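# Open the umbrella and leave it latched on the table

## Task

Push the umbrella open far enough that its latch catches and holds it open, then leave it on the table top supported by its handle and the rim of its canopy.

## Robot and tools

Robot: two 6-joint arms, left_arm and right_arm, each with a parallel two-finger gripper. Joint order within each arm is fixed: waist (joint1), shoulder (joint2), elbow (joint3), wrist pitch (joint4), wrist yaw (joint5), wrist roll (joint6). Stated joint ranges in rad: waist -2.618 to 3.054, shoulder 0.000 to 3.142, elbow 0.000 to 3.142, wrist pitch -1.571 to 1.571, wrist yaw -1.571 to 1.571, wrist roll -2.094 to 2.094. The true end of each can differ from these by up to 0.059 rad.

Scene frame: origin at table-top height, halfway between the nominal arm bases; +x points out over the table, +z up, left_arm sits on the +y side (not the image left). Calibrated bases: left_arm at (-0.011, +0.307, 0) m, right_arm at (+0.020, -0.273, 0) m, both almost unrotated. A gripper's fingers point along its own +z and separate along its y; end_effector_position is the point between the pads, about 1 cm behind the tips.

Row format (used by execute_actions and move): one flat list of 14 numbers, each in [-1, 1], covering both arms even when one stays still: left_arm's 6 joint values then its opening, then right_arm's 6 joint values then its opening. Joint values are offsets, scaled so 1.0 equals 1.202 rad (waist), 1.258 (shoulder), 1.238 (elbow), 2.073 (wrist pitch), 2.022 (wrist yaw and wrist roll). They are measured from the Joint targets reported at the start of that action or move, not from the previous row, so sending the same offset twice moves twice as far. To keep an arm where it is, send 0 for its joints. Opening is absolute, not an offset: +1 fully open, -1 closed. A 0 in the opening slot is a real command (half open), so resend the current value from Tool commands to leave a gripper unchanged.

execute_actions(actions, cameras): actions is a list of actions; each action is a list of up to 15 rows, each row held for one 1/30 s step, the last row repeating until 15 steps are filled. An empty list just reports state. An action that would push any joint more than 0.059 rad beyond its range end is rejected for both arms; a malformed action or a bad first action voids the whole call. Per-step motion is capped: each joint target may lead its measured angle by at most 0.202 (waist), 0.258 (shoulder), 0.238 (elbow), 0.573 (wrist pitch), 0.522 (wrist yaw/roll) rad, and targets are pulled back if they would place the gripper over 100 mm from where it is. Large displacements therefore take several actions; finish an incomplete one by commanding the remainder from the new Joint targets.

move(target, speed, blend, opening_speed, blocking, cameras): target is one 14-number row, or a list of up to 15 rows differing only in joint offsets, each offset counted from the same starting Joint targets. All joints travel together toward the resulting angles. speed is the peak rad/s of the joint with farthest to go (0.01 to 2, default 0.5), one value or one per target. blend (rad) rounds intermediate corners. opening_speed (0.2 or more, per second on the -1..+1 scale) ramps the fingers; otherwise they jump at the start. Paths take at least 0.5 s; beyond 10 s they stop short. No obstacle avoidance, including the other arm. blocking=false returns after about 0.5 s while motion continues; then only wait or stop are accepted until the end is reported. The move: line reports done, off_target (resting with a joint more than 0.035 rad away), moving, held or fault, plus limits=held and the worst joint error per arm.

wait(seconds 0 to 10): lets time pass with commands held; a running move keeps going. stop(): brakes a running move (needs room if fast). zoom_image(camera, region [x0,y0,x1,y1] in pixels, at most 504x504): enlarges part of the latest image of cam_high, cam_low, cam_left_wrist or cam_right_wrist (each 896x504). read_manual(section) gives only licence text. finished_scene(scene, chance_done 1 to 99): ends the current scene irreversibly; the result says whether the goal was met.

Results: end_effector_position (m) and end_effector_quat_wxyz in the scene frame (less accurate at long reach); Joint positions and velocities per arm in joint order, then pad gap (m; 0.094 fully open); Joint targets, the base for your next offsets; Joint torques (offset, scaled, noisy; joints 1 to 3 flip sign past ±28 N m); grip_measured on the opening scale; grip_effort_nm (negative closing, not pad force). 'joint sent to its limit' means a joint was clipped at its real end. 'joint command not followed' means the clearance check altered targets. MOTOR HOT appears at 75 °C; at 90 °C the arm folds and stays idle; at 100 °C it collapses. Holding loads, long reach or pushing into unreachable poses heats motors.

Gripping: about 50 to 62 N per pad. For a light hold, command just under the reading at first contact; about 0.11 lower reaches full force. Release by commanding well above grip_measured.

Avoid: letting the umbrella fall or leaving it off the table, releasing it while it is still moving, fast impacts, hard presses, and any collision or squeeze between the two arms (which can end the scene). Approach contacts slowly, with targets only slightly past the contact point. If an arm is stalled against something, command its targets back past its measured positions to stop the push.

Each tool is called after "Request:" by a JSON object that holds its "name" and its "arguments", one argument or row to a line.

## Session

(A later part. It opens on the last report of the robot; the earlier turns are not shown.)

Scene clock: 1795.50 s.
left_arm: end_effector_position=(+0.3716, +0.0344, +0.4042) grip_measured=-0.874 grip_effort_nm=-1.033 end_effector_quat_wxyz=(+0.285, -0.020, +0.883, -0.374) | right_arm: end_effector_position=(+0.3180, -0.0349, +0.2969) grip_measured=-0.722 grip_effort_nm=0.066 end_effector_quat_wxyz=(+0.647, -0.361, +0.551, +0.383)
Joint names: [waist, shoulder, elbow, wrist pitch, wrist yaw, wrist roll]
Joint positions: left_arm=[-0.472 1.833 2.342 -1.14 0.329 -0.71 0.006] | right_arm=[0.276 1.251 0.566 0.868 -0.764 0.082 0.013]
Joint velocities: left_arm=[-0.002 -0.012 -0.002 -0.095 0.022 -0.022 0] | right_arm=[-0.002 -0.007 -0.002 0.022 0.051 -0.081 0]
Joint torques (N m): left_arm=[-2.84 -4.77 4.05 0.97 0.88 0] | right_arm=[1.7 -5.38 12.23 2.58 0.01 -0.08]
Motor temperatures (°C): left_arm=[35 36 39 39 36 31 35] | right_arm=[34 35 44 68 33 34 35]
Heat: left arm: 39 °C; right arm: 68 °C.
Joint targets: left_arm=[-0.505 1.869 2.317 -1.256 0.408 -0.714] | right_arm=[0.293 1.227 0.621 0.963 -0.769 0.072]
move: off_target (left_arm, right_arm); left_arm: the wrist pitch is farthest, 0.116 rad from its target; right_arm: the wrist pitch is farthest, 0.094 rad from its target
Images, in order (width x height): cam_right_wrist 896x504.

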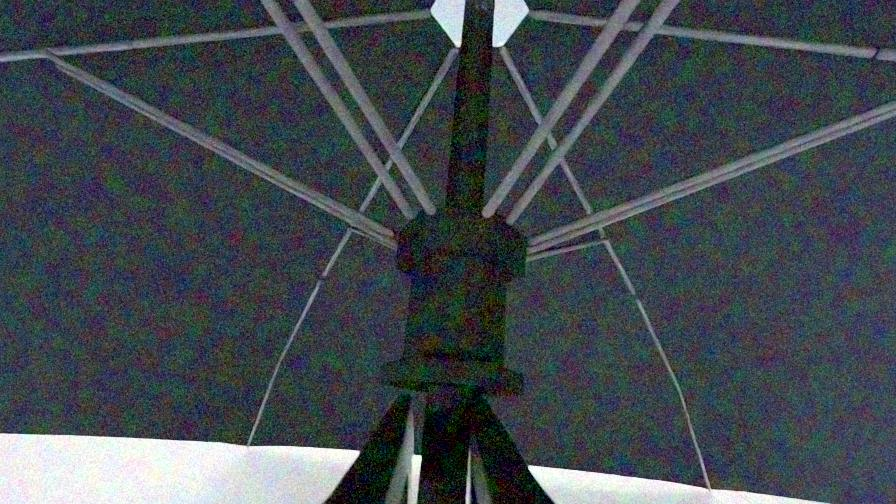

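Request:
{"name": "move", "arguments": {
  "target": [0.0275,-0.0282,0.0198,0.0538,-0.0366,0.0025,-1,-0.0141,0.0187,-0.0444,-0.0422,0.0027,0.0047,-0.72],
  "speed": 0.15,
  "cameras": ["cam_right_wrist"]
}}

Scene clock: 1798.90 s.
left_arm: end_effector_position=(+0.3722, +0.0352, +0.4056) grip_measured=-0.874 grip_effort_nm=-1.038 end_effector_quat_wxyz=(+0.288, -0.019, +0.882, -0.373) | right_arm: end_effector_position=(+0.3184, -0.0351, +0.2956) grip_measured=-0.722 grip_effort_nm=0.071 end_effector_quat_wxyz=(+0.645, -0.361, +0.554, +0.383)
Joint names: [waist, shoulder, elbow, wrist pitch, wrist yaw, wrist roll]
Joint positions: left_arm=[-0.471 1.831 2.342 -1.137 0.326 -0.708 0.006] | right_arm=[0.276 1.251 0.566 0.861 -0.764 0.082 0.013]
Joint velocities: left_arm=[0.002 0.012 0.007 0.037 0.022 0.007 0] | right_arm=[-0.022 0.007 -0.012 0.007 0.007 -0.066 0]
Joint torques (N m): left_arm=[-0.09 -7.15 5.93 2.06 0.18 0.02] | right_arm=[0.12 -3.51 7.27 1.81 0.06 0.01]
Motor temperatures (°C): left_arm=[35 36 39 39 36 31 35] | right_arm=[34 35 44 66 33 34 35]
Heat: left arm: 39 °C; right arm: 66 °C.
Joint targets: left_arm=[-0.472 1.834 2.342 -1.144 0.334 -0.710] | right_arm=[0.277 1.251 0.567 0.875 -0.764 0.082]
move: done
Images, in order (width x height): cam_right_wrist 896x504.

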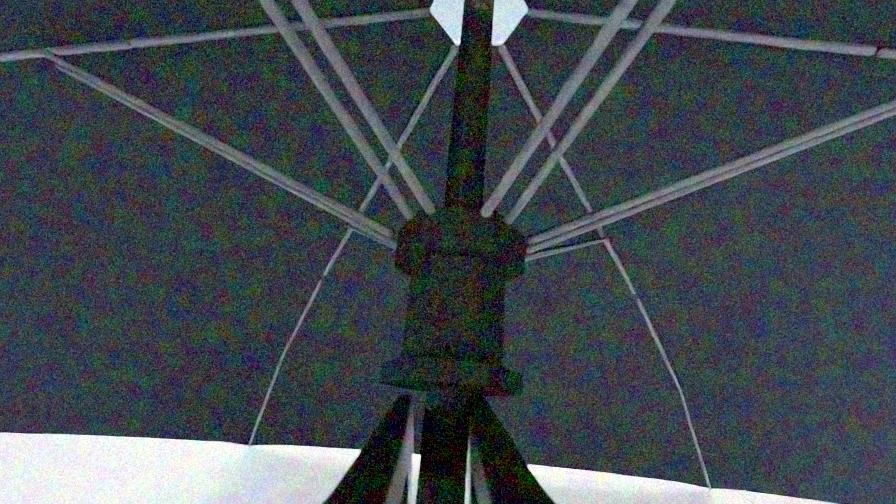

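Request:
{"name": "move", "arguments": {
  "target": [0,0,0,0,0,0,-1,-0.0189,0.0016,-0.0275,0.0187,-0.0112,0.001,-0.72],
  "speed": 0.1,
  "cameras": ["cam_right_wrist"]
}}

Scene clock: 1806.30 s.
left_arm: end_effector_position=(+0.3714, +0.0342, +0.4061) grip_measured=-0.874 grip_effort_nm=-1.033 end_effector_quat_wxyz=(+0.287, -0.017, +0.881, -0.376) | right_arm: end_effector_position=(+0.3185, -0.0394, +0.2956) grip_measured=-0.722 grip_effort_nm=0.066 end_effector_quat_wxyz=(+0.651, -0.361, +0.549, +0.380)
Joint names: [waist, shoulder, elbow, wrist pitch, wrist yaw, wrist roll]
Joint positions: left_arm=[-0.471 1.831 2.342 -1.135 0.333 -0.706 0.006] | right_arm=[0.261 1.251 0.552 0.891 -0.773 0.082 0.013]
Joint velocities: left_arm=[0.007 0.002 0.002 -0.081 -0.022 0.007 -0.001] | right_arm=[-0.017 0.012 -0.002 0.007 -0.007 -0.037 -0.001]
Joint torques (N m): left_arm=[-0.08 -7.15 5.91 2.05 0.11 0] | right_arm=[-0.68 -3.34 5.49 1.9 -0.09 0.03]
Motor temperatures (°C): left_arm=[35 37 40 40 35 31 35] | right_arm=[34 35 42 63 33 34 35]
Heat: left arm: 40 °C; right arm: 63 °C.
Joint targets: left_arm=[-0.472 1.834 2.342 -1.144 0.334 -0.709] | right_arm=[0.254 1.253 0.532 0.914 -0.787 0.084]
move: done
Images, in order (width x height): cam_right_wrist 896x504.

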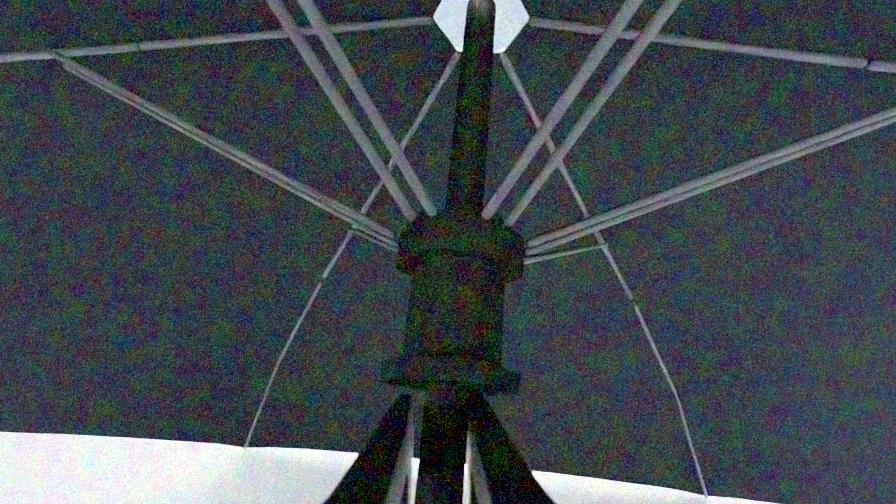

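Request:
{"name": "zoom_image", "arguments": {
  "camera": "cam_right_wrist",
  "region": [330, 200, 600, 440]
}}

Scaled by 1.867 from the camera's 896x504 image, which has a finer 1280x720 frame.

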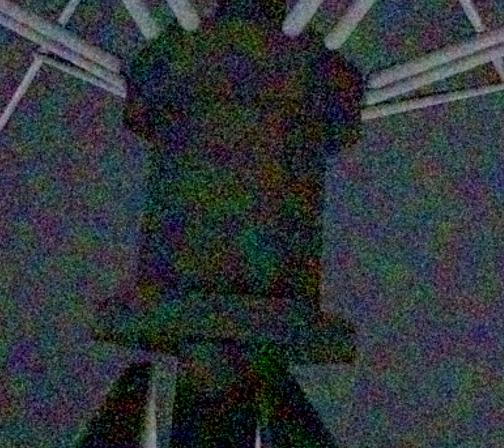

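Request:
{"name": "execute_actions", "arguments": {
  "actions": [],
  "cameras": ["cam_low", "cam_left_wrist"]
}}

Scene clock: 1814.63 s.
left_arm: end_effector_position=(+0.3714, +0.0342, +0.4061) grip_measured=-0.874 grip_effort_nm=-1.038 end_effector_quat_wxyz=(+0.287, -0.017, +0.881, -0.376) | right_arm: end_effector_position=(+0.3185, -0.0394, +0.2957) grip_measured=-0.722 grip_effort_nm=0.071 end_effector_quat_wxyz=(+0.652, -0.361, +0.549, +0.380)
Joint names: [waist, shoulder, elbow, wrist pitch, wrist yaw, wrist roll]
Joint positions: left_arm=[-0.471 1.831 2.342 -1.135 0.333 -0.706 0.006] | right_arm=[0.261 1.251 0.552 0.892 -0.773 0.082 0.013]
Joint velocities: left_arm=[0.012 -0.012 -0.027 0.037 -0.037 -0.007 -0.001] | right_arm=[0.017 0.022 -0.017 -0.037 0.037 0.037 0.001]
Joint torques (N m): left_arm=[-0.1 -7.15 5.94 2.05 0.11 0] | right_arm=[-0.65 -3.37 5.49 1.88 -0.08 0.03]
Motor temperatures (°C): left_arm=[35 37 40 41 35 31 35] | right_arm=[34 34 41 61 33 34 35]
Heat: left arm: 41 °C; right arm: 61 °C.
Joint targets: left_arm=[-0.472 1.834 2.342 -1.144 0.334 -0.709] | right_arm=[0.254 1.253 0.533 0.914 -0.787 0.084]
Tool commands: left_gripper/opening=-1.0 right_gripper/opening=-0.72
Images, in order (width x height): cam_low 896x504, cam_left_wrist 896x504.

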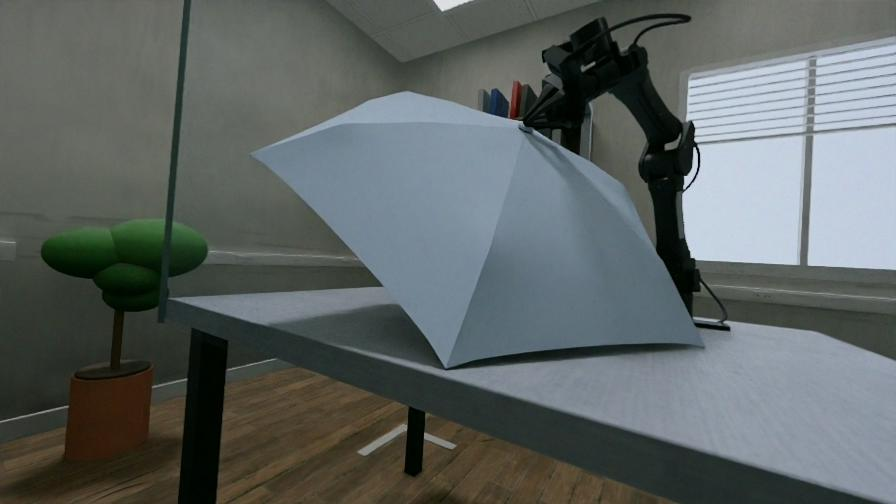

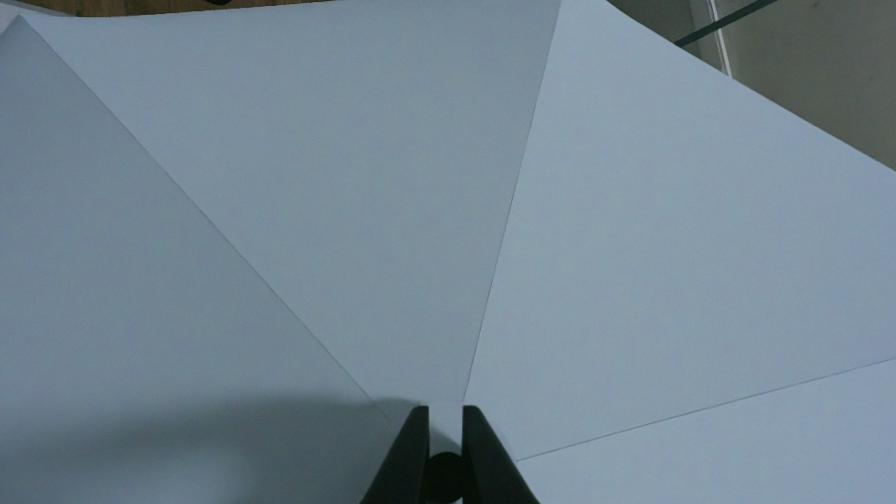

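Request:
{"name": "move", "arguments": {
  "target": [0,0,0,0,0,0,-1,-0.0189,0.0016,-0.0275,0.0187,-0.0112,0.001,-0.72],
  "speed": 0.1,
  "cameras": ["cam_right_wrist"]
}}

Scene clock: 1817.97 s.
left_arm: end_effector_position=(+0.3699, +0.0329, +0.4062) grip_measured=-0.874 grip_effort_nm=-1.038 end_effector_quat_wxyz=(+0.283, -0.014, +0.881, -0.379) | right_arm: end_effector_position=(+0.3154, -0.0446, +0.2953) grip_measured=-0.721 grip_effort_nm=0.032 end_effector_quat_wxyz=(+0.661, -0.364, +0.537, +0.377)
Joint names: [waist, shoulder, elbow, wrist pitch, wrist yaw, wrist roll]
Joint positions: left_arm=[-0.471 1.831 2.342 -1.137 0.345 -0.705 0.006] | right_arm=[0.243 1.251 0.525 0.952 -0.792 0.086 0.013]
Joint velocities: left_arm=[0.007 0.002 0.002 0.037 -0.154 0.007 -0.001] | right_arm=[0.002 0.022 -0.007 0.007 0.007 -0.022 -0.001]
Joint torques (N m): left_arm=[-0.09 -7.15 5.91 2.06 0 0] | right_arm=[-1.14 -3.14 4.86 1.67 -0.08 -0.01]
Motor temperatures (°C): left_arm=[35 37 40 41 35 31 35] | right_arm=[34 34 40 60 33 34 35]
Heat: left arm: 41 °C; right arm: 60 °C.
Joint targets: left_arm=[-0.472 1.834 2.342 -1.144 0.334 -0.709] | right_arm=[0.231 1.255 0.499 0.953 -0.809 0.086]
move: done
Images, in order (width x height): cam_right_wrist 896x504.

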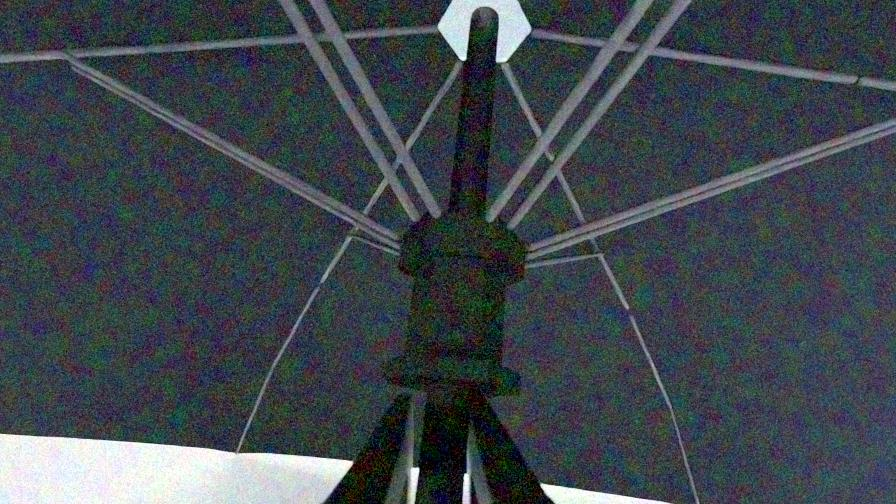

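Request:
{"name": "execute_actions", "arguments": {
  "actions": [],
  "cameras": ["cam_low", "cam_left_wrist", "cam_high"]
}}

Request:
{"name": "zoom_image", "arguments": {
  "camera": "cam_low",
  "region": [470, 60, 620, 170]
}}

Request:
{"name": "zoom_image", "arguments": {
  "camera": "cam_left_wrist",
  "region": [320, 370, 580, 504]
}}

Scene clock: 1847.87 s.
left_arm: end_effector_position=(+0.3698, +0.0329, +0.4062) grip_measured=-0.874 grip_effort_nm=-1.038 end_effector_quat_wxyz=(+0.283, -0.014, +0.881, -0.379) | right_arm: end_effector_position=(+0.3153, -0.0446, +0.2954) grip_measured=-0.721 grip_effort_nm=0.037 end_effector_quat_wxyz=(+0.661, -0.364, +0.537, +0.377)
Joint names: [waist, shoulder, elbow, wrist pitch, wrist yaw, wrist roll]
Joint positions: left_arm=[-0.471 1.831 2.342 -1.137 0.345 -0.705 0.006] | right_arm=[0.243 1.251 0.525 0.952 -0.792 0.086 0.013]
Joint velocities: left_arm=[0.002 0.007 -0.007 -0.051 0.037 -0.066 -0.001] | right_arm=[-0.017 -0.007 0.017 0.051 0.007 0.007 0]
Joint torques (N m): left_arm=[-0.09 -7.16 5.93 2.06 0.01 -0.01] | right_arm=[-1.09 -3.12 4.85 1.64 -0.1 0.01]
Motor temperatures (°C): left_arm=[34 37 40 43 34 31 35] | right_arm=[34 34 38 56 33 34 34]
Heat: left arm: 43 °C; right arm: 56 °C.
Joint targets: left_arm=[-0.472 1.834 2.342 -1.144 0.334 -0.709] | right_arm=[0.231 1.255 0.499 0.953 -0.809 0.086]
Tool commands: left_gripper/opening=-1.0 right_gripper/opening=-0.72
Images, in order (width x height): cam_high 896x504, cam_low 896x504, cam_left_wrist 896x504.

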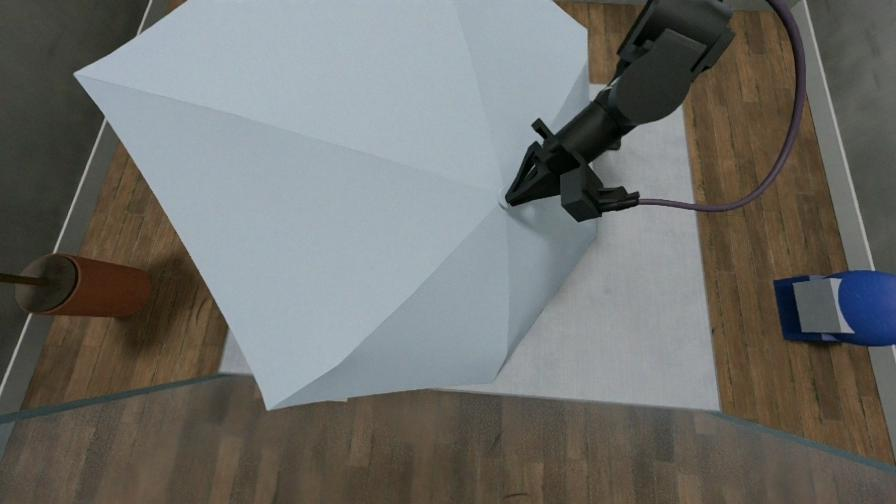

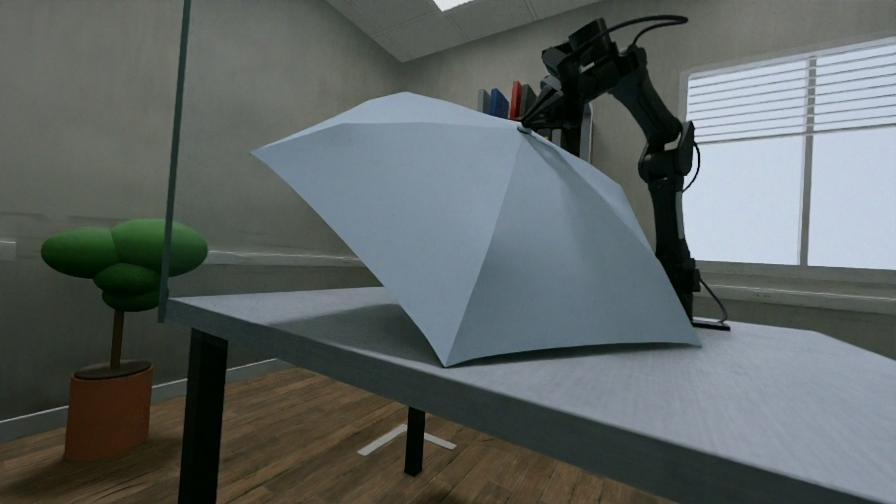

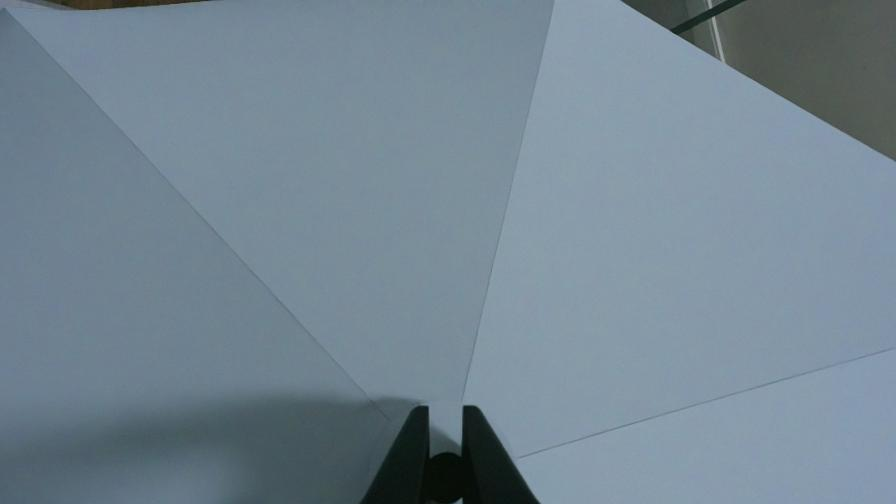

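Scaled by 3.360 from the camera's 896x504 image, which has a finer 1280x720 frame.

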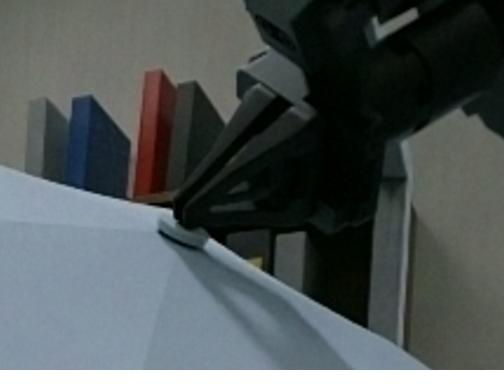

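Scaled by 1.938 from the camera's 896x504 image, which has a finer 1280x720 frame.

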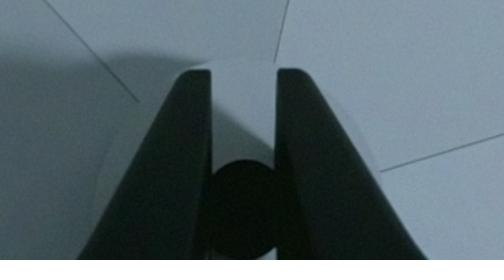

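Request:
{"name": "move", "arguments": {
  "target": [0,0,0,0,0,0,-1,-0.0284,0.0024,-0.0412,0.0281,-0.0168,0.0015,-0.72],
  "speed": 0.12,
  "cameras": ["cam_right_wrist", "cam_high"]
}}

Scene clock: 1854.93 s.
left_arm: end_effector_position=(+0.3643, +0.0271, +0.4061) grip_measured=-0.874 grip_effort_nm=-1.038 end_effector_quat_wxyz=(+0.275, -0.006, +0.881, -0.386) | right_arm: end_effector_position=(+0.3101, -0.0525, +0.2943) grip_measured=-0.720 grip_effort_nm=-0.012 end_effector_quat_wxyz=(+0.672, -0.367, +0.522, +0.374)
Joint names: [waist, shoulder, elbow, wrist pitch, wrist yaw, wrist roll]
Joint positions: left_arm=[-0.481 1.831 2.342 -1.141 0.362 -0.705 0.006] | right_arm=[0.215 1.251 0.483 1.042 -0.82 0.098 0.013]
Joint velocities: left_arm=[0.002 -0.007 -0.017 -0.022 0.051 0.022 0] | right_arm=[0.012 -0.002 -0.017 0.007 -0.007 -0.037 0.002]
Joint torques (N m): left_arm=[0.81 -7.15 5.94 2.09 -0.15 0] | right_arm=[-1.8 -2.74 3.95 1.32 -0.14 -0.08]
Motor temperatures (°C): left_arm=[34 37 40 43 34 31 35] | right_arm=[34 34 38 55 33 34 34]
Heat: left arm: 43 °C; right arm: 55 °C.
Joint targets: left_arm=[-0.472 1.834 2.342 -1.144 0.334 -0.709] | right_arm=[0.197 1.258 0.448 1.011 -0.843 0.089]
move: done
Images, in order (width x height): cam_high 896x504, cam_right_wrist 896x504.

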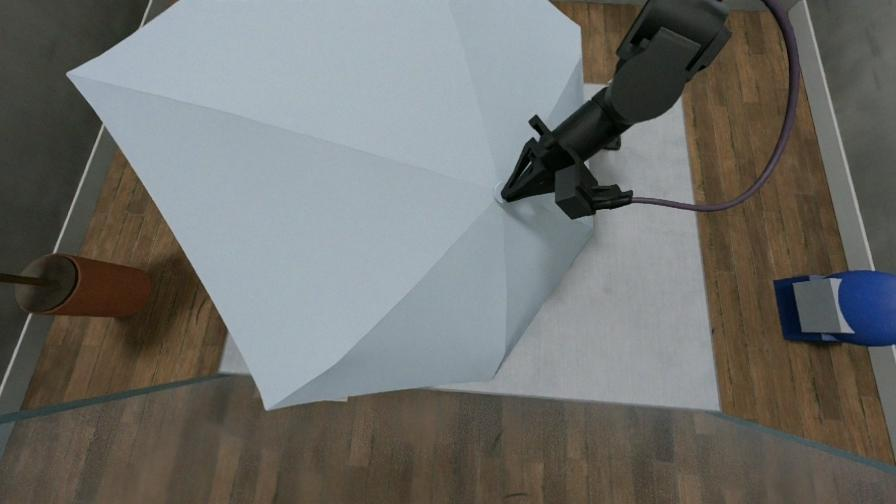

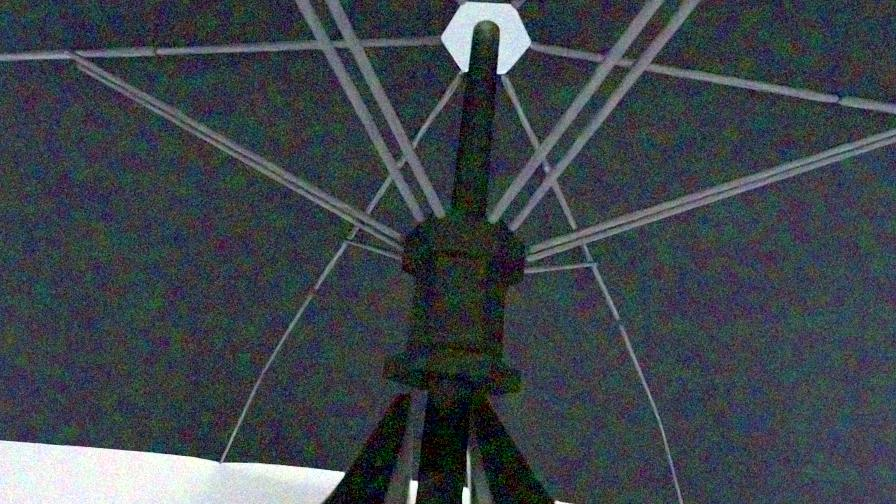

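Request:
{"name": "move", "arguments": {
  "target": [0,0,0,0,0,0,-1,0,0,0,0,0,0,-0.6],
  "opening_speed": 0.4,
  "cameras": ["cam_right_wrist"]
}}

Scene clock: 1867.57 s.
left_arm: end_effector_position=(+0.3657, +0.0282, +0.4060) grip_measured=-0.874 grip_effort_nm=-1.038 end_effector_quat_wxyz=(+0.278, -0.008, +0.881, -0.383) | right_arm: end_effector_position=(+0.3102, -0.0551, +0.2847) grip_measured=-0.602 grip_effort_nm=0.085 end_effector_quat_wxyz=(+0.663, -0.366, +0.534, +0.377)
Joint names: [waist, shoulder, elbow, wrist pitch, wrist yaw, wrist roll]
Joint positions: left_arm=[-0.481 1.831 2.342 -1.14 0.354 -0.705 0.006] | right_arm=[0.203 1.251 0.467 1.028 -0.833 0.099 0.019]
Joint velocities: left_arm=[-0.002 0.007 0.002 -0.007 -0.007 -0.022 0] | right_arm=[-0.002 0.007 -0.002 -0.095 -0.066 0.007 0]
Joint torques (N m): left_arm=[0.77 -7.16 5.91 2.08 -0.08 0] | right_arm=[-0.58 -2.77 5.24 1.48 0 -0.09]
Motor temperatures (°C): left_arm=[34 37 40 43 33 31 35] | right_arm=[34 34 38 54 33 34 34]
Heat: left arm: 43 °C; right arm: 54 °C.
Joint targets: left_arm=[-0.472 1.834 2.342 -1.144 0.334 -0.709] | right_arm=[0.197 1.258 0.448 1.011 -0.843 0.089]
move: done
Images, in order (width x height): cam_right_wrist 896x504.

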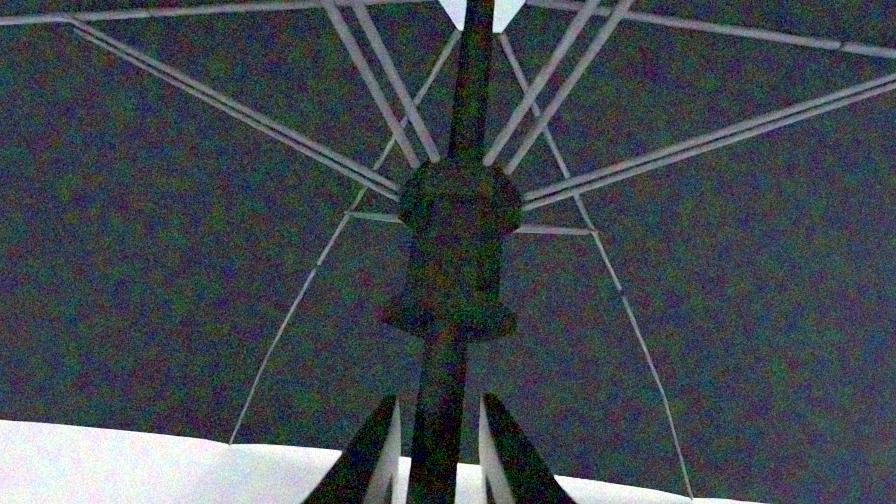

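Request:
{"name": "zoom_image", "arguments": {
  "camera": "cam_right_wrist",
  "region": [350, 280, 560, 420]
}}

Scaled by 2.400 from the camera's 896x504 image, which has a finer 1280x720 frame.

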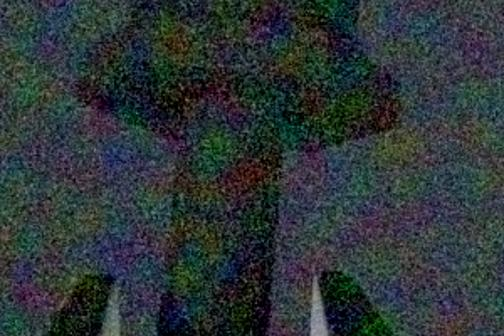

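Request:
{"name": "move", "arguments": {
  "target": [0,0,0,0,0,0,-1,0,0,0,0,0,0,-0.22],
  "opening_speed": 1.0,
  "cameras": []
}}

Request:
{"name": "move", "arguments": {
  "target": [0,0,0,0,0,0,-1,0.0333,-0.0541,0.0953,-0.0613,0.0247,0.0425,-0.22],
  "speed": 0.2,
  "cameras": ["cam_right_wrist"]
}}

Scene clock: 1954.83 s.
left_arm: end_effector_position=(+0.3657, +0.0282, +0.4060) grip_measured=-0.874 grip_effort_nm=-1.043 end_effector_quat_wxyz=(+0.278, -0.008, +0.881, -0.383) | right_arm: end_effector_position=(+0.3102, -0.0551, +0.2845) grip_measured=-0.222 grip_effort_nm=0.081 end_effector_quat_wxyz=(+0.662, -0.366, +0.534, +0.377)
Joint names: [waist, shoulder, elbow, wrist pitch, wrist yaw, wrist roll]
Joint positions: left_arm=[-0.481 1.831 2.342 -1.14 0.354 -0.705 0.006] | right_arm=[0.203 1.251 0.467 1.027 -0.834 0.099 0.037]
Joint velocities: left_arm=[-0.007 -0.022 0.002 -0.022 -0.022 -0.051 0] | right_arm=[-0.002 -0.012 -0.012 -0.007 -0.066 -0.007 0]
Joint torques (N m): left_arm=[0.79 -7.15 5.93 2.08 -0.06 0] | right_arm=[-0.58 -2.73 5.24 1.49 0 -0.08]
Motor temperatures (°C): left_arm=[34 38 40 44 33 31 35] | right_arm=[34 34 38 49 33 34 34]
Heat: left arm: 44 °C; right arm: 49 °C.
Joint targets: left_arm=[-0.472 1.834 2.342 -1.144 0.334 -0.709] | right_arm=[0.197 1.258 0.448 1.011 -0.843 0.089]
move: done
No camera images: "cameras" was empty.

Scene clock: 1956.13 s.
left_arm: end_effector_position=(+0.3658, +0.0283, +0.4060) grip_measured=-0.874 grip_effort_nm=-1.038 end_effector_quat_wxyz=(+0.278, -0.008, +0.881, -0.383) | right_arm: end_effector_position=(+0.3109, -0.0481, +0.3029) grip_measured=-0.222 grip_effort_nm=0.085 end_effector_quat_wxyz=(+0.645, -0.345, +0.550, +0.403)
Joint names: [waist, shoulder, elbow, wrist pitch, wrist yaw, wrist roll]
Joint positions: left_arm=[-0.481 1.831 2.342 -1.14 0.353 -0.705 0.006] | right_arm=[0.231 1.208 0.534 0.901 -0.808 0.164 0.037]
Joint velocities: left_arm=[-0.007 -0.007 -0.012 -0.051 0.022 0.022 -0.001] | right_arm=[-0.022 -0.002 0.002 -0.066 -0.037 -0.051 0.001]
Joint torques (N m): left_arm=[0.79 -7.15 5.93 2.09 -0.07 -0.01] | right_arm=[0.61 -4.66 9.96 1.49 0.26 0.11]
Motor temperatures (°C): left_arm=[34 38 40 44 33 31 35] | right_arm=[34 34 38 49 33 34 34]
Heat: left arm: 44 °C; right arm: 49 °C.
Joint targets: left_arm=[-0.472 1.834 2.342 -1.144 0.334 -0.709] | right_arm=[0.237 1.190 0.565 0.884 -0.793 0.175]
move: done
Images, in order (width x height): cam_right_wrist 896x504.

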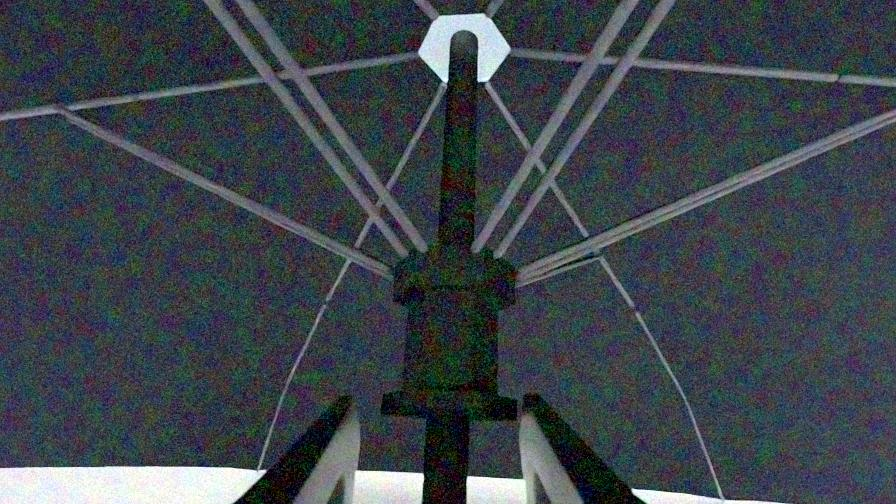

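Request:
{"name": "move", "arguments": {
  "target": [0,0,0,0,0,0,-1,0.0025,-0.0087,0.0153,-0.0145,0.0015,0.0025,-0.22],
  "speed": 0.15,
  "cameras": []
}}

Request:
{"name": "move", "arguments": {
  "target": [0,0,0,0,0,0,-1,0,0,0,0,0,0,-0.55],
  "opening_speed": 0.3,
  "cameras": ["cam_right_wrist"]
}}

Scene clock: 1961.17 s.
left_arm: end_effector_position=(+0.3658, +0.0283, +0.4060) grip_measured=-0.874 grip_effort_nm=-1.033 end_effector_quat_wxyz=(+0.278, -0.008, +0.881, -0.383) | right_arm: end_effector_position=(+0.3113, -0.0473, +0.3067) grip_measured=-0.222 grip_effort_nm=0.071 end_effector_quat_wxyz=(+0.642, -0.343, +0.553, +0.405)
Joint names: [waist, shoulder, elbow, wrist pitch, wrist yaw, wrist roll]
Joint positions: left_arm=[-0.481 1.831 2.342 -1.14 0.353 -0.705 0.006] | right_arm=[0.234 1.2 0.55 0.871 -0.805 0.169 0.037]
Joint velocities: left_arm=[0.007 0.007 -0.007 -0.022 -0.007 0.007 0] | right_arm=[-0.022 0.022 0.002 -0.007 -0.007 0.051 -0.001]
Joint torques (N m): left_arm=[0.77 -7.16 5.93 2.08 -0.07 0] | right_arm=[0.55 -4.81 10.33 1.49 0.25 0.12]
Motor temperatures (°C): left_arm=[34 38 40 44 33 31 35] | right_arm=[34 34 38 49 33 34 34]
Heat: left arm: 44 °C; right arm: 49 °C.
Joint targets: left_arm=[-0.472 1.834 2.342 -1.144 0.334 -0.709] | right_arm=[0.240 1.179 0.584 0.854 -0.790 0.180]
move: done
No camera images: "cameras" was empty.

Scene clock: 1962.47 s.
left_arm: end_effector_position=(+0.3658, +0.0283, +0.4060) grip_measured=-0.874 grip_effort_nm=-1.033 end_effector_quat_wxyz=(+0.278, -0.008, +0.881, -0.383) | right_arm: end_effector_position=(+0.3128, -0.0480, +0.3067) grip_measured=-0.448 grip_effort_nm=-1.057 end_effector_quat_wxyz=(+0.643, -0.339, +0.556, +0.404)
Joint names: [waist, shoulder, elbow, wrist pitch, wrist yaw, wrist roll]
Joint positions: left_arm=[-0.481 1.831 2.342 -1.14 0.353 -0.705 0.006] | right_arm=[0.234 1.2 0.55 0.87 -0.796 0.172 0.026]
Joint velocities: left_arm=[-0.002 -0.002 0.007 -0.022 0.066 -0.007 0] | right_arm=[-0.002 -0.002 -0.002 -0.037 -0.037 0.037 0.001]
Joint torques (N m): left_arm=[0.77 -7.16 5.94 2.08 -0.07 0] | right_arm=[0.62 -4.81 10.35 1.52 0.16 0.1]
Motor temperatures (°C): left_arm=[34 38 40 44 33 31 35] | right_arm=[34 34 38 49 33 34 34]
Heat: left arm: 44 °C; right arm: 49 °C.
Joint targets: left_arm=[-0.472 1.834 2.342 -1.144 0.334 -0.709] | right_arm=[0.240 1.179 0.584 0.854 -0.790 0.180]
move: done
Images, in order (width x height): cam_right_wrist 896x504.

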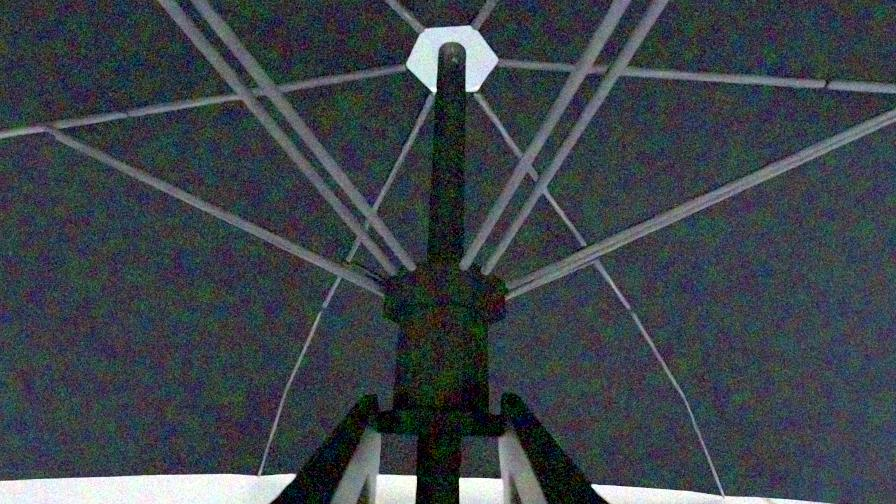

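Request:
{"name": "move", "arguments": {
  "target": [0,0,0,0,0,0,-1,-0.0208,0.0417,-0.0652,-0.0449,-0.003,-0.004,-0.55],
  "speed": 0.12,
  "cameras": ["cam_right_wrist"]
}}

Scene clock: 1967.57 s.
left_arm: end_effector_position=(+0.3668, +0.0289, +0.4061) grip_measured=-0.874 grip_effort_nm=-1.028 end_effector_quat_wxyz=(+0.281, -0.009, +0.881, -0.381) | right_arm: end_effector_position=(+0.3145, -0.0499, +0.3032) grip_measured=-0.449 grip_effort_nm=-1.057 end_effector_quat_wxyz=(+0.640, -0.337, +0.561, +0.403)
Joint names: [waist, shoulder, elbow, wrist pitch, wrist yaw, wrist roll]
Joint positions: left_arm=[-0.481 1.831 2.342 -1.138 0.347 -0.705 0.006] | right_arm=[0.226 1.203 0.546 0.866 -0.8 0.172 0.026]
Joint velocities: left_arm=[0.002 -0.002 -0.007 -0.007 0.066 -0.022 -0.001] | right_arm=[0.002 -0.032 -0.012 -0.007 0.066 -0.007 -0.001]
Joint torques (N m): left_arm=[0.79 -7.16 5.94 2.06 -0.01 0] | right_arm=[-1.1 -1.11 3.69 0.71 0.12 0]
Motor temperatures (°C): left_arm=[34 38 40 44 33 31 35] | right_arm=[34 34 38 49 33 34 34]
Heat: left arm: 44 °C; right arm: 49 °C.
Joint targets: left_arm=[-0.472 1.834 2.342 -1.144 0.334 -0.709] | right_arm=[0.215 1.231 0.504 0.761 -0.796 0.172]
move: off_target (right_arm); right_arm: the wrist pitch is farthest, 0.105 rad from its target
Images, in order (width x height): cam_right_wrist 896x504.

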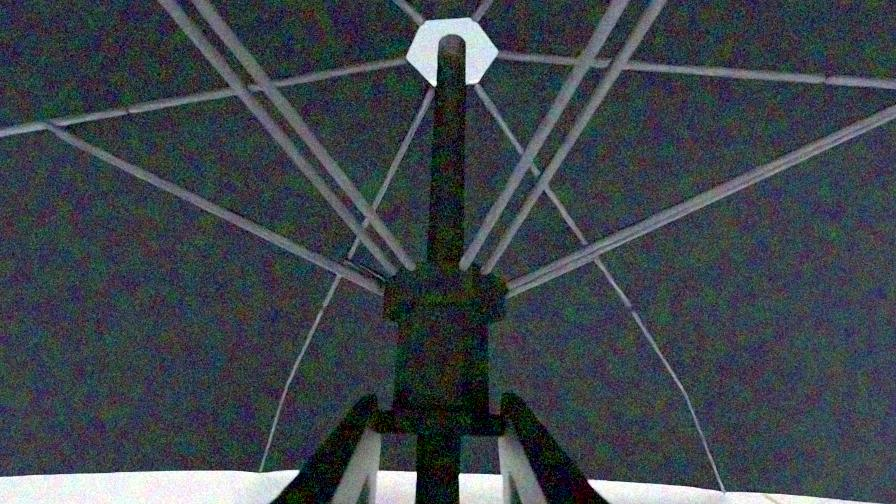

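Request:
{"name": "move", "arguments": {
  "target": [0,0,0,0,0,0,-1,-0.0073,0.0082,-0.0135,-0.0299,0,0,-0.55],
  "speed": 0.12,
  "cameras": ["cam_right_wrist"]
}}

Scene clock: 1972.17 s.
left_arm: end_effector_position=(+0.3667, +0.0289, +0.4062) grip_measured=-0.874 grip_effort_nm=-1.038 end_effector_quat_wxyz=(+0.280, -0.009, +0.881, -0.381) | right_arm: end_effector_position=(+0.3145, -0.0504, +0.3016) grip_measured=-0.449 grip_effort_nm=-1.053 end_effector_quat_wxyz=(+0.639, -0.336, +0.562, +0.403)
Joint names: [waist, shoulder, elbow, wrist pitch, wrist yaw, wrist roll]
Joint positions: left_arm=[-0.481 1.831 2.342 -1.138 0.347 -0.705 0.006] | right_arm=[0.224 1.204 0.542 0.867 -0.801 0.172 0.026]
Joint velocities: left_arm=[0.007 0.007 -0.007 -0.037 -0.066 -0.022 0] | right_arm=[-0.002 -0.007 0.002 -0.022 -0.066 0.037 0.001]
Joint torques (N m): left_arm=[0.76 -7.15 5.93 2.06 -0.02 0] | right_arm=[-1.78 -0.39 2.62 0.13 0.14 0.01]
Motor temperatures (°C): left_arm=[34 38 40 45 33 31 35] | right_arm=[34 34 38 48 33 34 35]
Heat: left arm: 45 °C; right arm: 48 °C.
Joint targets: left_arm=[-0.472 1.834 2.342 -1.144 0.334 -0.709] | right_arm=[0.206 1.242 0.487 0.699 -0.796 0.172]
move: off_target (right_arm); right_arm: the wrist pitch is farthest, 0.168 rad from its target
Images, in order (width x height): cam_right_wrist 896x504.

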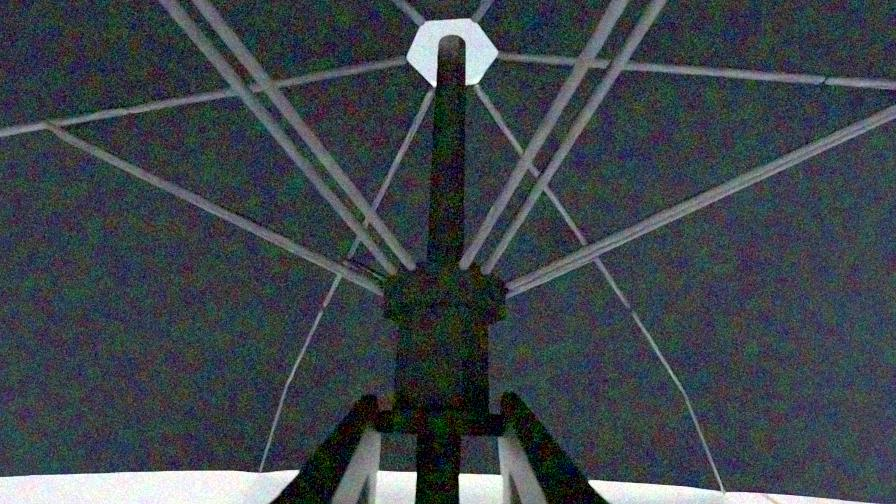

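Request:
{"name": "move", "arguments": {
  "target": [0,0,0,0,0,0,-1,0.015,-0.0302,0.0444,0.081,-0.0025,0,-0.55],
  "speed": 0.2,
  "cameras": []
}}

Request:
{"name": "move", "arguments": {
  "target": [0,0,0,0,0,0,-1,0,0,0,0,0,0,-0.15],
  "opening_speed": 0.5,
  "cameras": ["cam_right_wrist"]
}}

Scene clock: 1994.33 s.
left_arm: end_effector_position=(+0.3666, +0.0287, +0.4062) grip_measured=-0.874 grip_effort_nm=-1.038 end_effector_quat_wxyz=(+0.280, -0.009, +0.881, -0.382) | right_arm: end_effector_position=(+0.3138, -0.0505, +0.3043) grip_measured=-0.449 grip_effort_nm=-1.057 end_effector_quat_wxyz=(+0.643, -0.338, +0.557, +0.402)
Joint names: [waist, shoulder, elbow, wrist pitch, wrist yaw, wrist roll]
Joint positions: left_arm=[-0.481 1.831 2.342 -1.138 0.348 -0.705 0.006] | right_arm=[0.224 1.204 0.542 0.881 -0.802 0.172 0.026]
Joint velocities: left_arm=[-0.017 0.007 -0.002 -0.037 -0.022 -0.037 0.001] | right_arm=[0.002 0.007 0.002 -0.007 0.037 0.051 0]
Joint torques (N m): left_arm=[0.79 -7.15 5.91 2.06 -0.02 0] | right_arm=[0.01 -3.18 7.2 1.51 0.1 0.01]
Motor temperatures (°C): left_arm=[34 38 40 45 32 31 35] | right_arm=[34 34 37 45 33 34 35]
Heat: left arm: 45 °C; right arm: 45 °C.
Joint targets: left_arm=[-0.472 1.834 2.342 -1.144 0.334 -0.709] | right_arm=[0.224 1.204 0.542 0.867 -0.801 0.172]
move: done
No camera images: "cameras" was empty.

Scene clock: 1995.33 s.
left_arm: end_effector_position=(+0.3666, +0.0287, +0.4062) grip_measured=-0.874 grip_effort_nm=-1.038 end_effector_quat_wxyz=(+0.280, -0.009, +0.881, -0.382) | right_arm: end_effector_position=(+0.3138, -0.0505, +0.3042) grip_measured=-0.152 grip_effort_nm=0.090 end_effector_quat_wxyz=(+0.643, -0.338, +0.557, +0.402)
Joint names: [waist, shoulder, elbow, wrist pitch, wrist yaw, wrist roll]
Joint positions: left_arm=[-0.481 1.831 2.342 -1.138 0.348 -0.705 0.006] | right_arm=[0.224 1.204 0.542 0.881 -0.802 0.172 0.04]
Joint velocities: left_arm=[-0.007 0.002 -0.007 -0.037 0.022 0.051 -0.001] | right_arm=[0.007 -0.012 -0.002 -0.037 0.022 -0.066 0.001]
Joint torques (N m): left_arm=[0.8 -7.16 5.94 2.06 -0.02 0] | right_arm=[0.05 -3.15 7.24 1.53 0.11 0.01]
Motor temperatures (°C): left_arm=[34 38 40 45 32 31 35] | right_arm=[34 34 37 45 33 34 35]
Heat: left arm: 45 °C; right arm: 45 °C.
Joint targets: left_arm=[-0.472 1.834 2.342 -1.144 0.334 -0.709] | right_arm=[0.224 1.204 0.542 0.867 -0.801 0.172]
move: done
Images, in order (width x height): cam_right_wrist 896x504.

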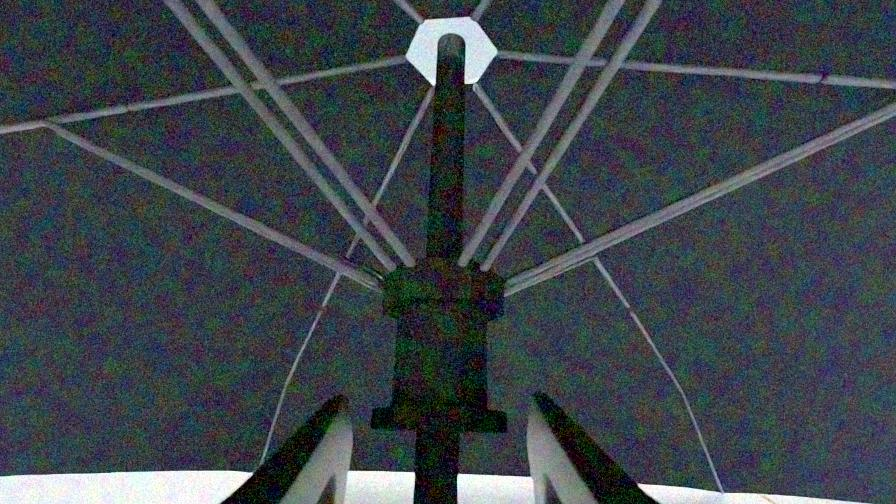

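Request:
{"name": "move", "arguments": {
  "target": [0,0,0,0,0,0,-1,-0.1905,-0.1335,-0.126,0.0309,-0.1133,0.046,-0.15],
  "speed": 0.3,
  "cameras": ["cam_right_wrist", "cam_high", "cam_low"]
}}

Scene clock: 2000.27 s.
left_arm: end_effector_position=(+0.3666, +0.0287, +0.4062) grip_measured=-0.874 grip_effort_nm=-1.038 end_effector_quat_wxyz=(+0.280, -0.009, +0.881, -0.382) | right_arm: end_effector_position=(+0.2880, -0.1019, +0.2923) grip_measured=-0.152 grip_effort_nm=0.085 end_effector_quat_wxyz=(+0.639, -0.338, +0.562, +0.402)
Joint names: [waist, shoulder, elbow, wrist pitch, wrist yaw, wrist roll]
Joint positions: left_arm=[-0.481 1.831 2.342 -1.138 0.348 -0.705 0.006] | right_arm=[0 1.052 0.407 0.918 -1.02 0.254 0.04]
Joint velocities: left_arm=[0.007 -0.012 0.012 0.037 -0.095 0.007 0] | right_arm=[-0.012 0.002 0.017 0.022 0.007 -0.037 0]
Joint torques (N m): left_arm=[0.75 -7.15 5.93 2.07 -0.02 0] | right_arm=[-0.49 -3.26 5.35 1.65 0.04 0.11]
Motor temperatures (°C): left_arm=[34 38 40 45 32 31 35] | right_arm=[34 34 37 46 33 34 35]
Heat: left arm: 45 °C; right arm: 46 °C.
Joint targets: left_arm=[-0.472 1.834 2.342 -1.144 0.334 -0.709] | right_arm=[-0.005 1.036 0.386 0.931 -1.030 0.265]
move: done
Images, in order (width x height): cam_high 896x504, cam_low 896x504, cam_right_wrist 896x504.

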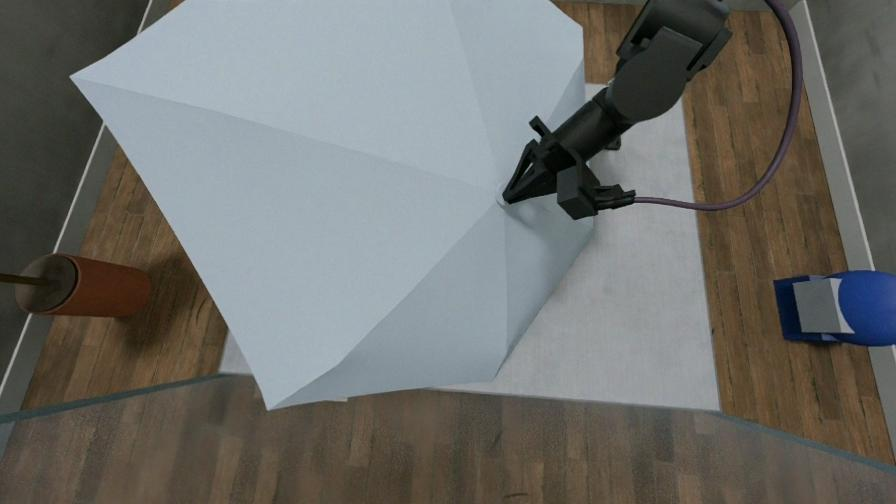

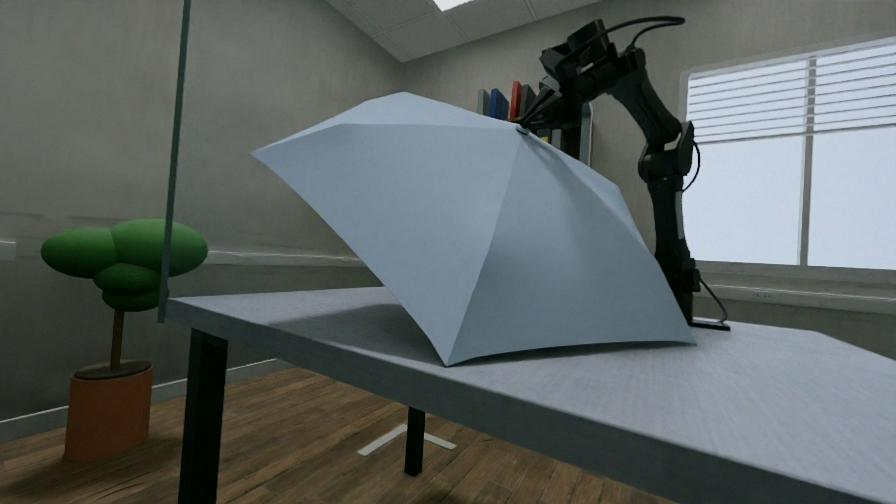

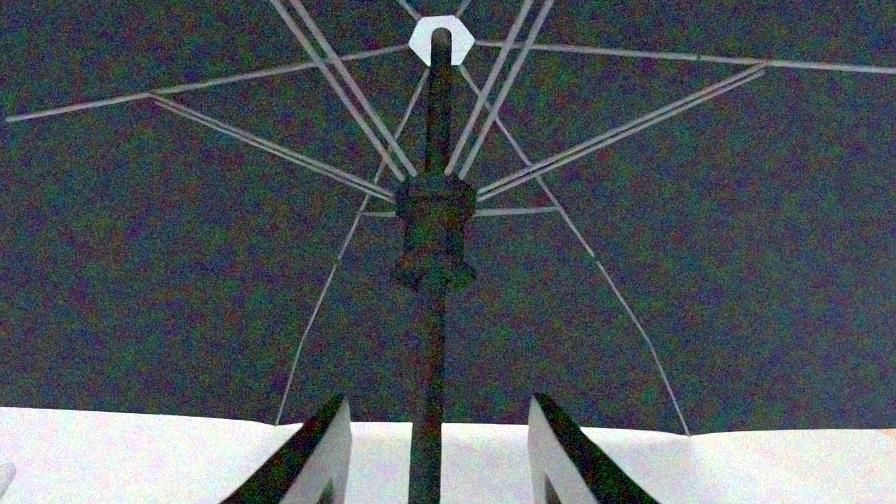

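Request:
{"name": "move", "arguments": {
  "target": [0.0158,-0.0382,-0.0751,0.026,0.0223,0.0119,-1,0,0,0,0,0,0,-0.15],
  "speed": 0.12,
  "cameras": ["cam_low", "cam_right_wrist"]
}}

Scene clock: 2021.60 s.
left_arm: end_effector_position=(+0.3669, +0.0286, +0.4062) grip_measured=-0.874 grip_effort_nm=-1.033 end_effector_quat_wxyz=(+0.284, +0.005, +0.874, -0.394) | right_arm: end_effector_position=(+0.2878, -0.1018, +0.2924) grip_measured=-0.152 grip_effort_nm=0.081 end_effector_quat_wxyz=(+0.639, -0.338, +0.562, +0.403)
Joint names: [waist, shoulder, elbow, wrist pitch, wrist yaw, wrist roll]
Joint positions: left_arm=[-0.467 1.801 2.272 -1.079 0.386 -0.686 0.006] | right_arm=[0 1.052 0.407 0.918 -1.022 0.254 0.04]
Joint velocities: left_arm=[-0.002 0.002 -0.022 -0.007 0.051 0.022 0] | right_arm=[-0.007 -0.002 -0.017 0.022 -0.007 0.037 -0.001]
Joint torques (N m): left_arm=[1.21 -8.29 4.31 2.03 0.06 0.06] | right_arm=[-0.47 -3.28 5.39 1.63 0.04 0.11]
Motor temperatures (°C): left_arm=[34 38 40 46 32 31 35] | right_arm=[34 34 37 47 33 34 34]
Heat: left arm: 46 °C; right arm: 47 °C.
Joint targets: left_arm=[-0.453 1.786 2.249 -1.090 0.379 -0.685] | right_arm=[-0.005 1.036 0.386 0.931 -1.030 0.265]
move: done
Images, in order (width x height): cam_low 896x504, cam_right_wrist 896x504.

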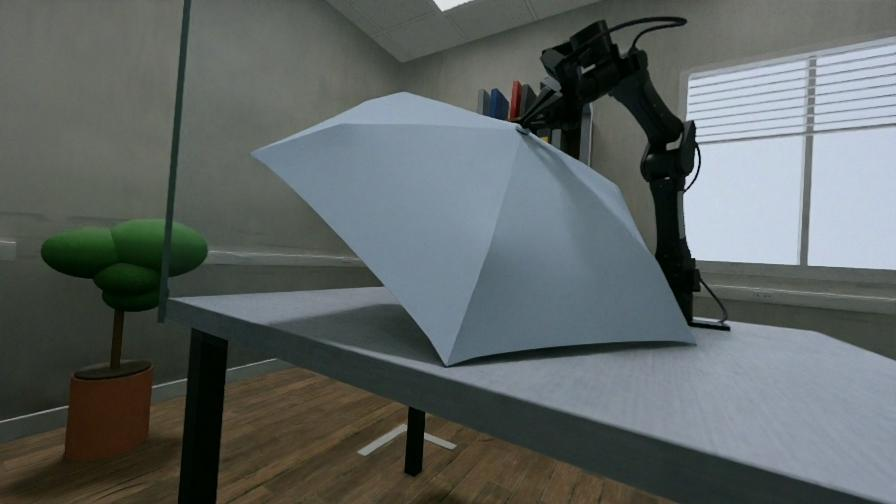

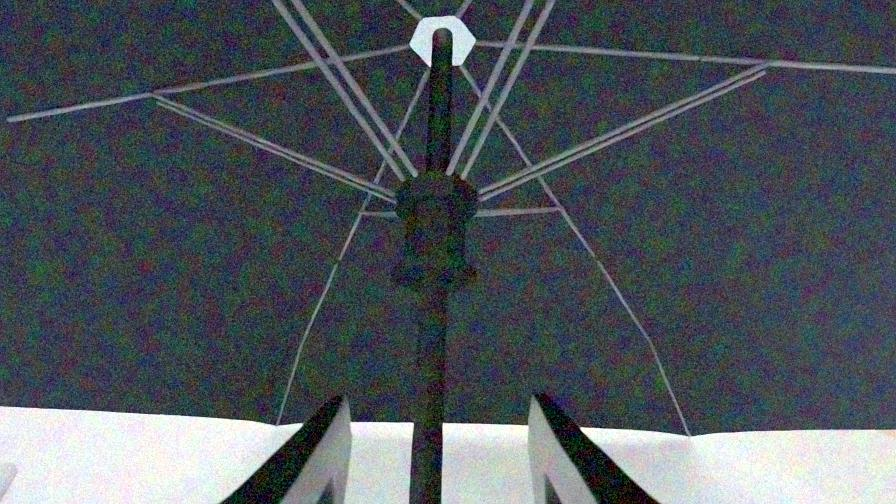

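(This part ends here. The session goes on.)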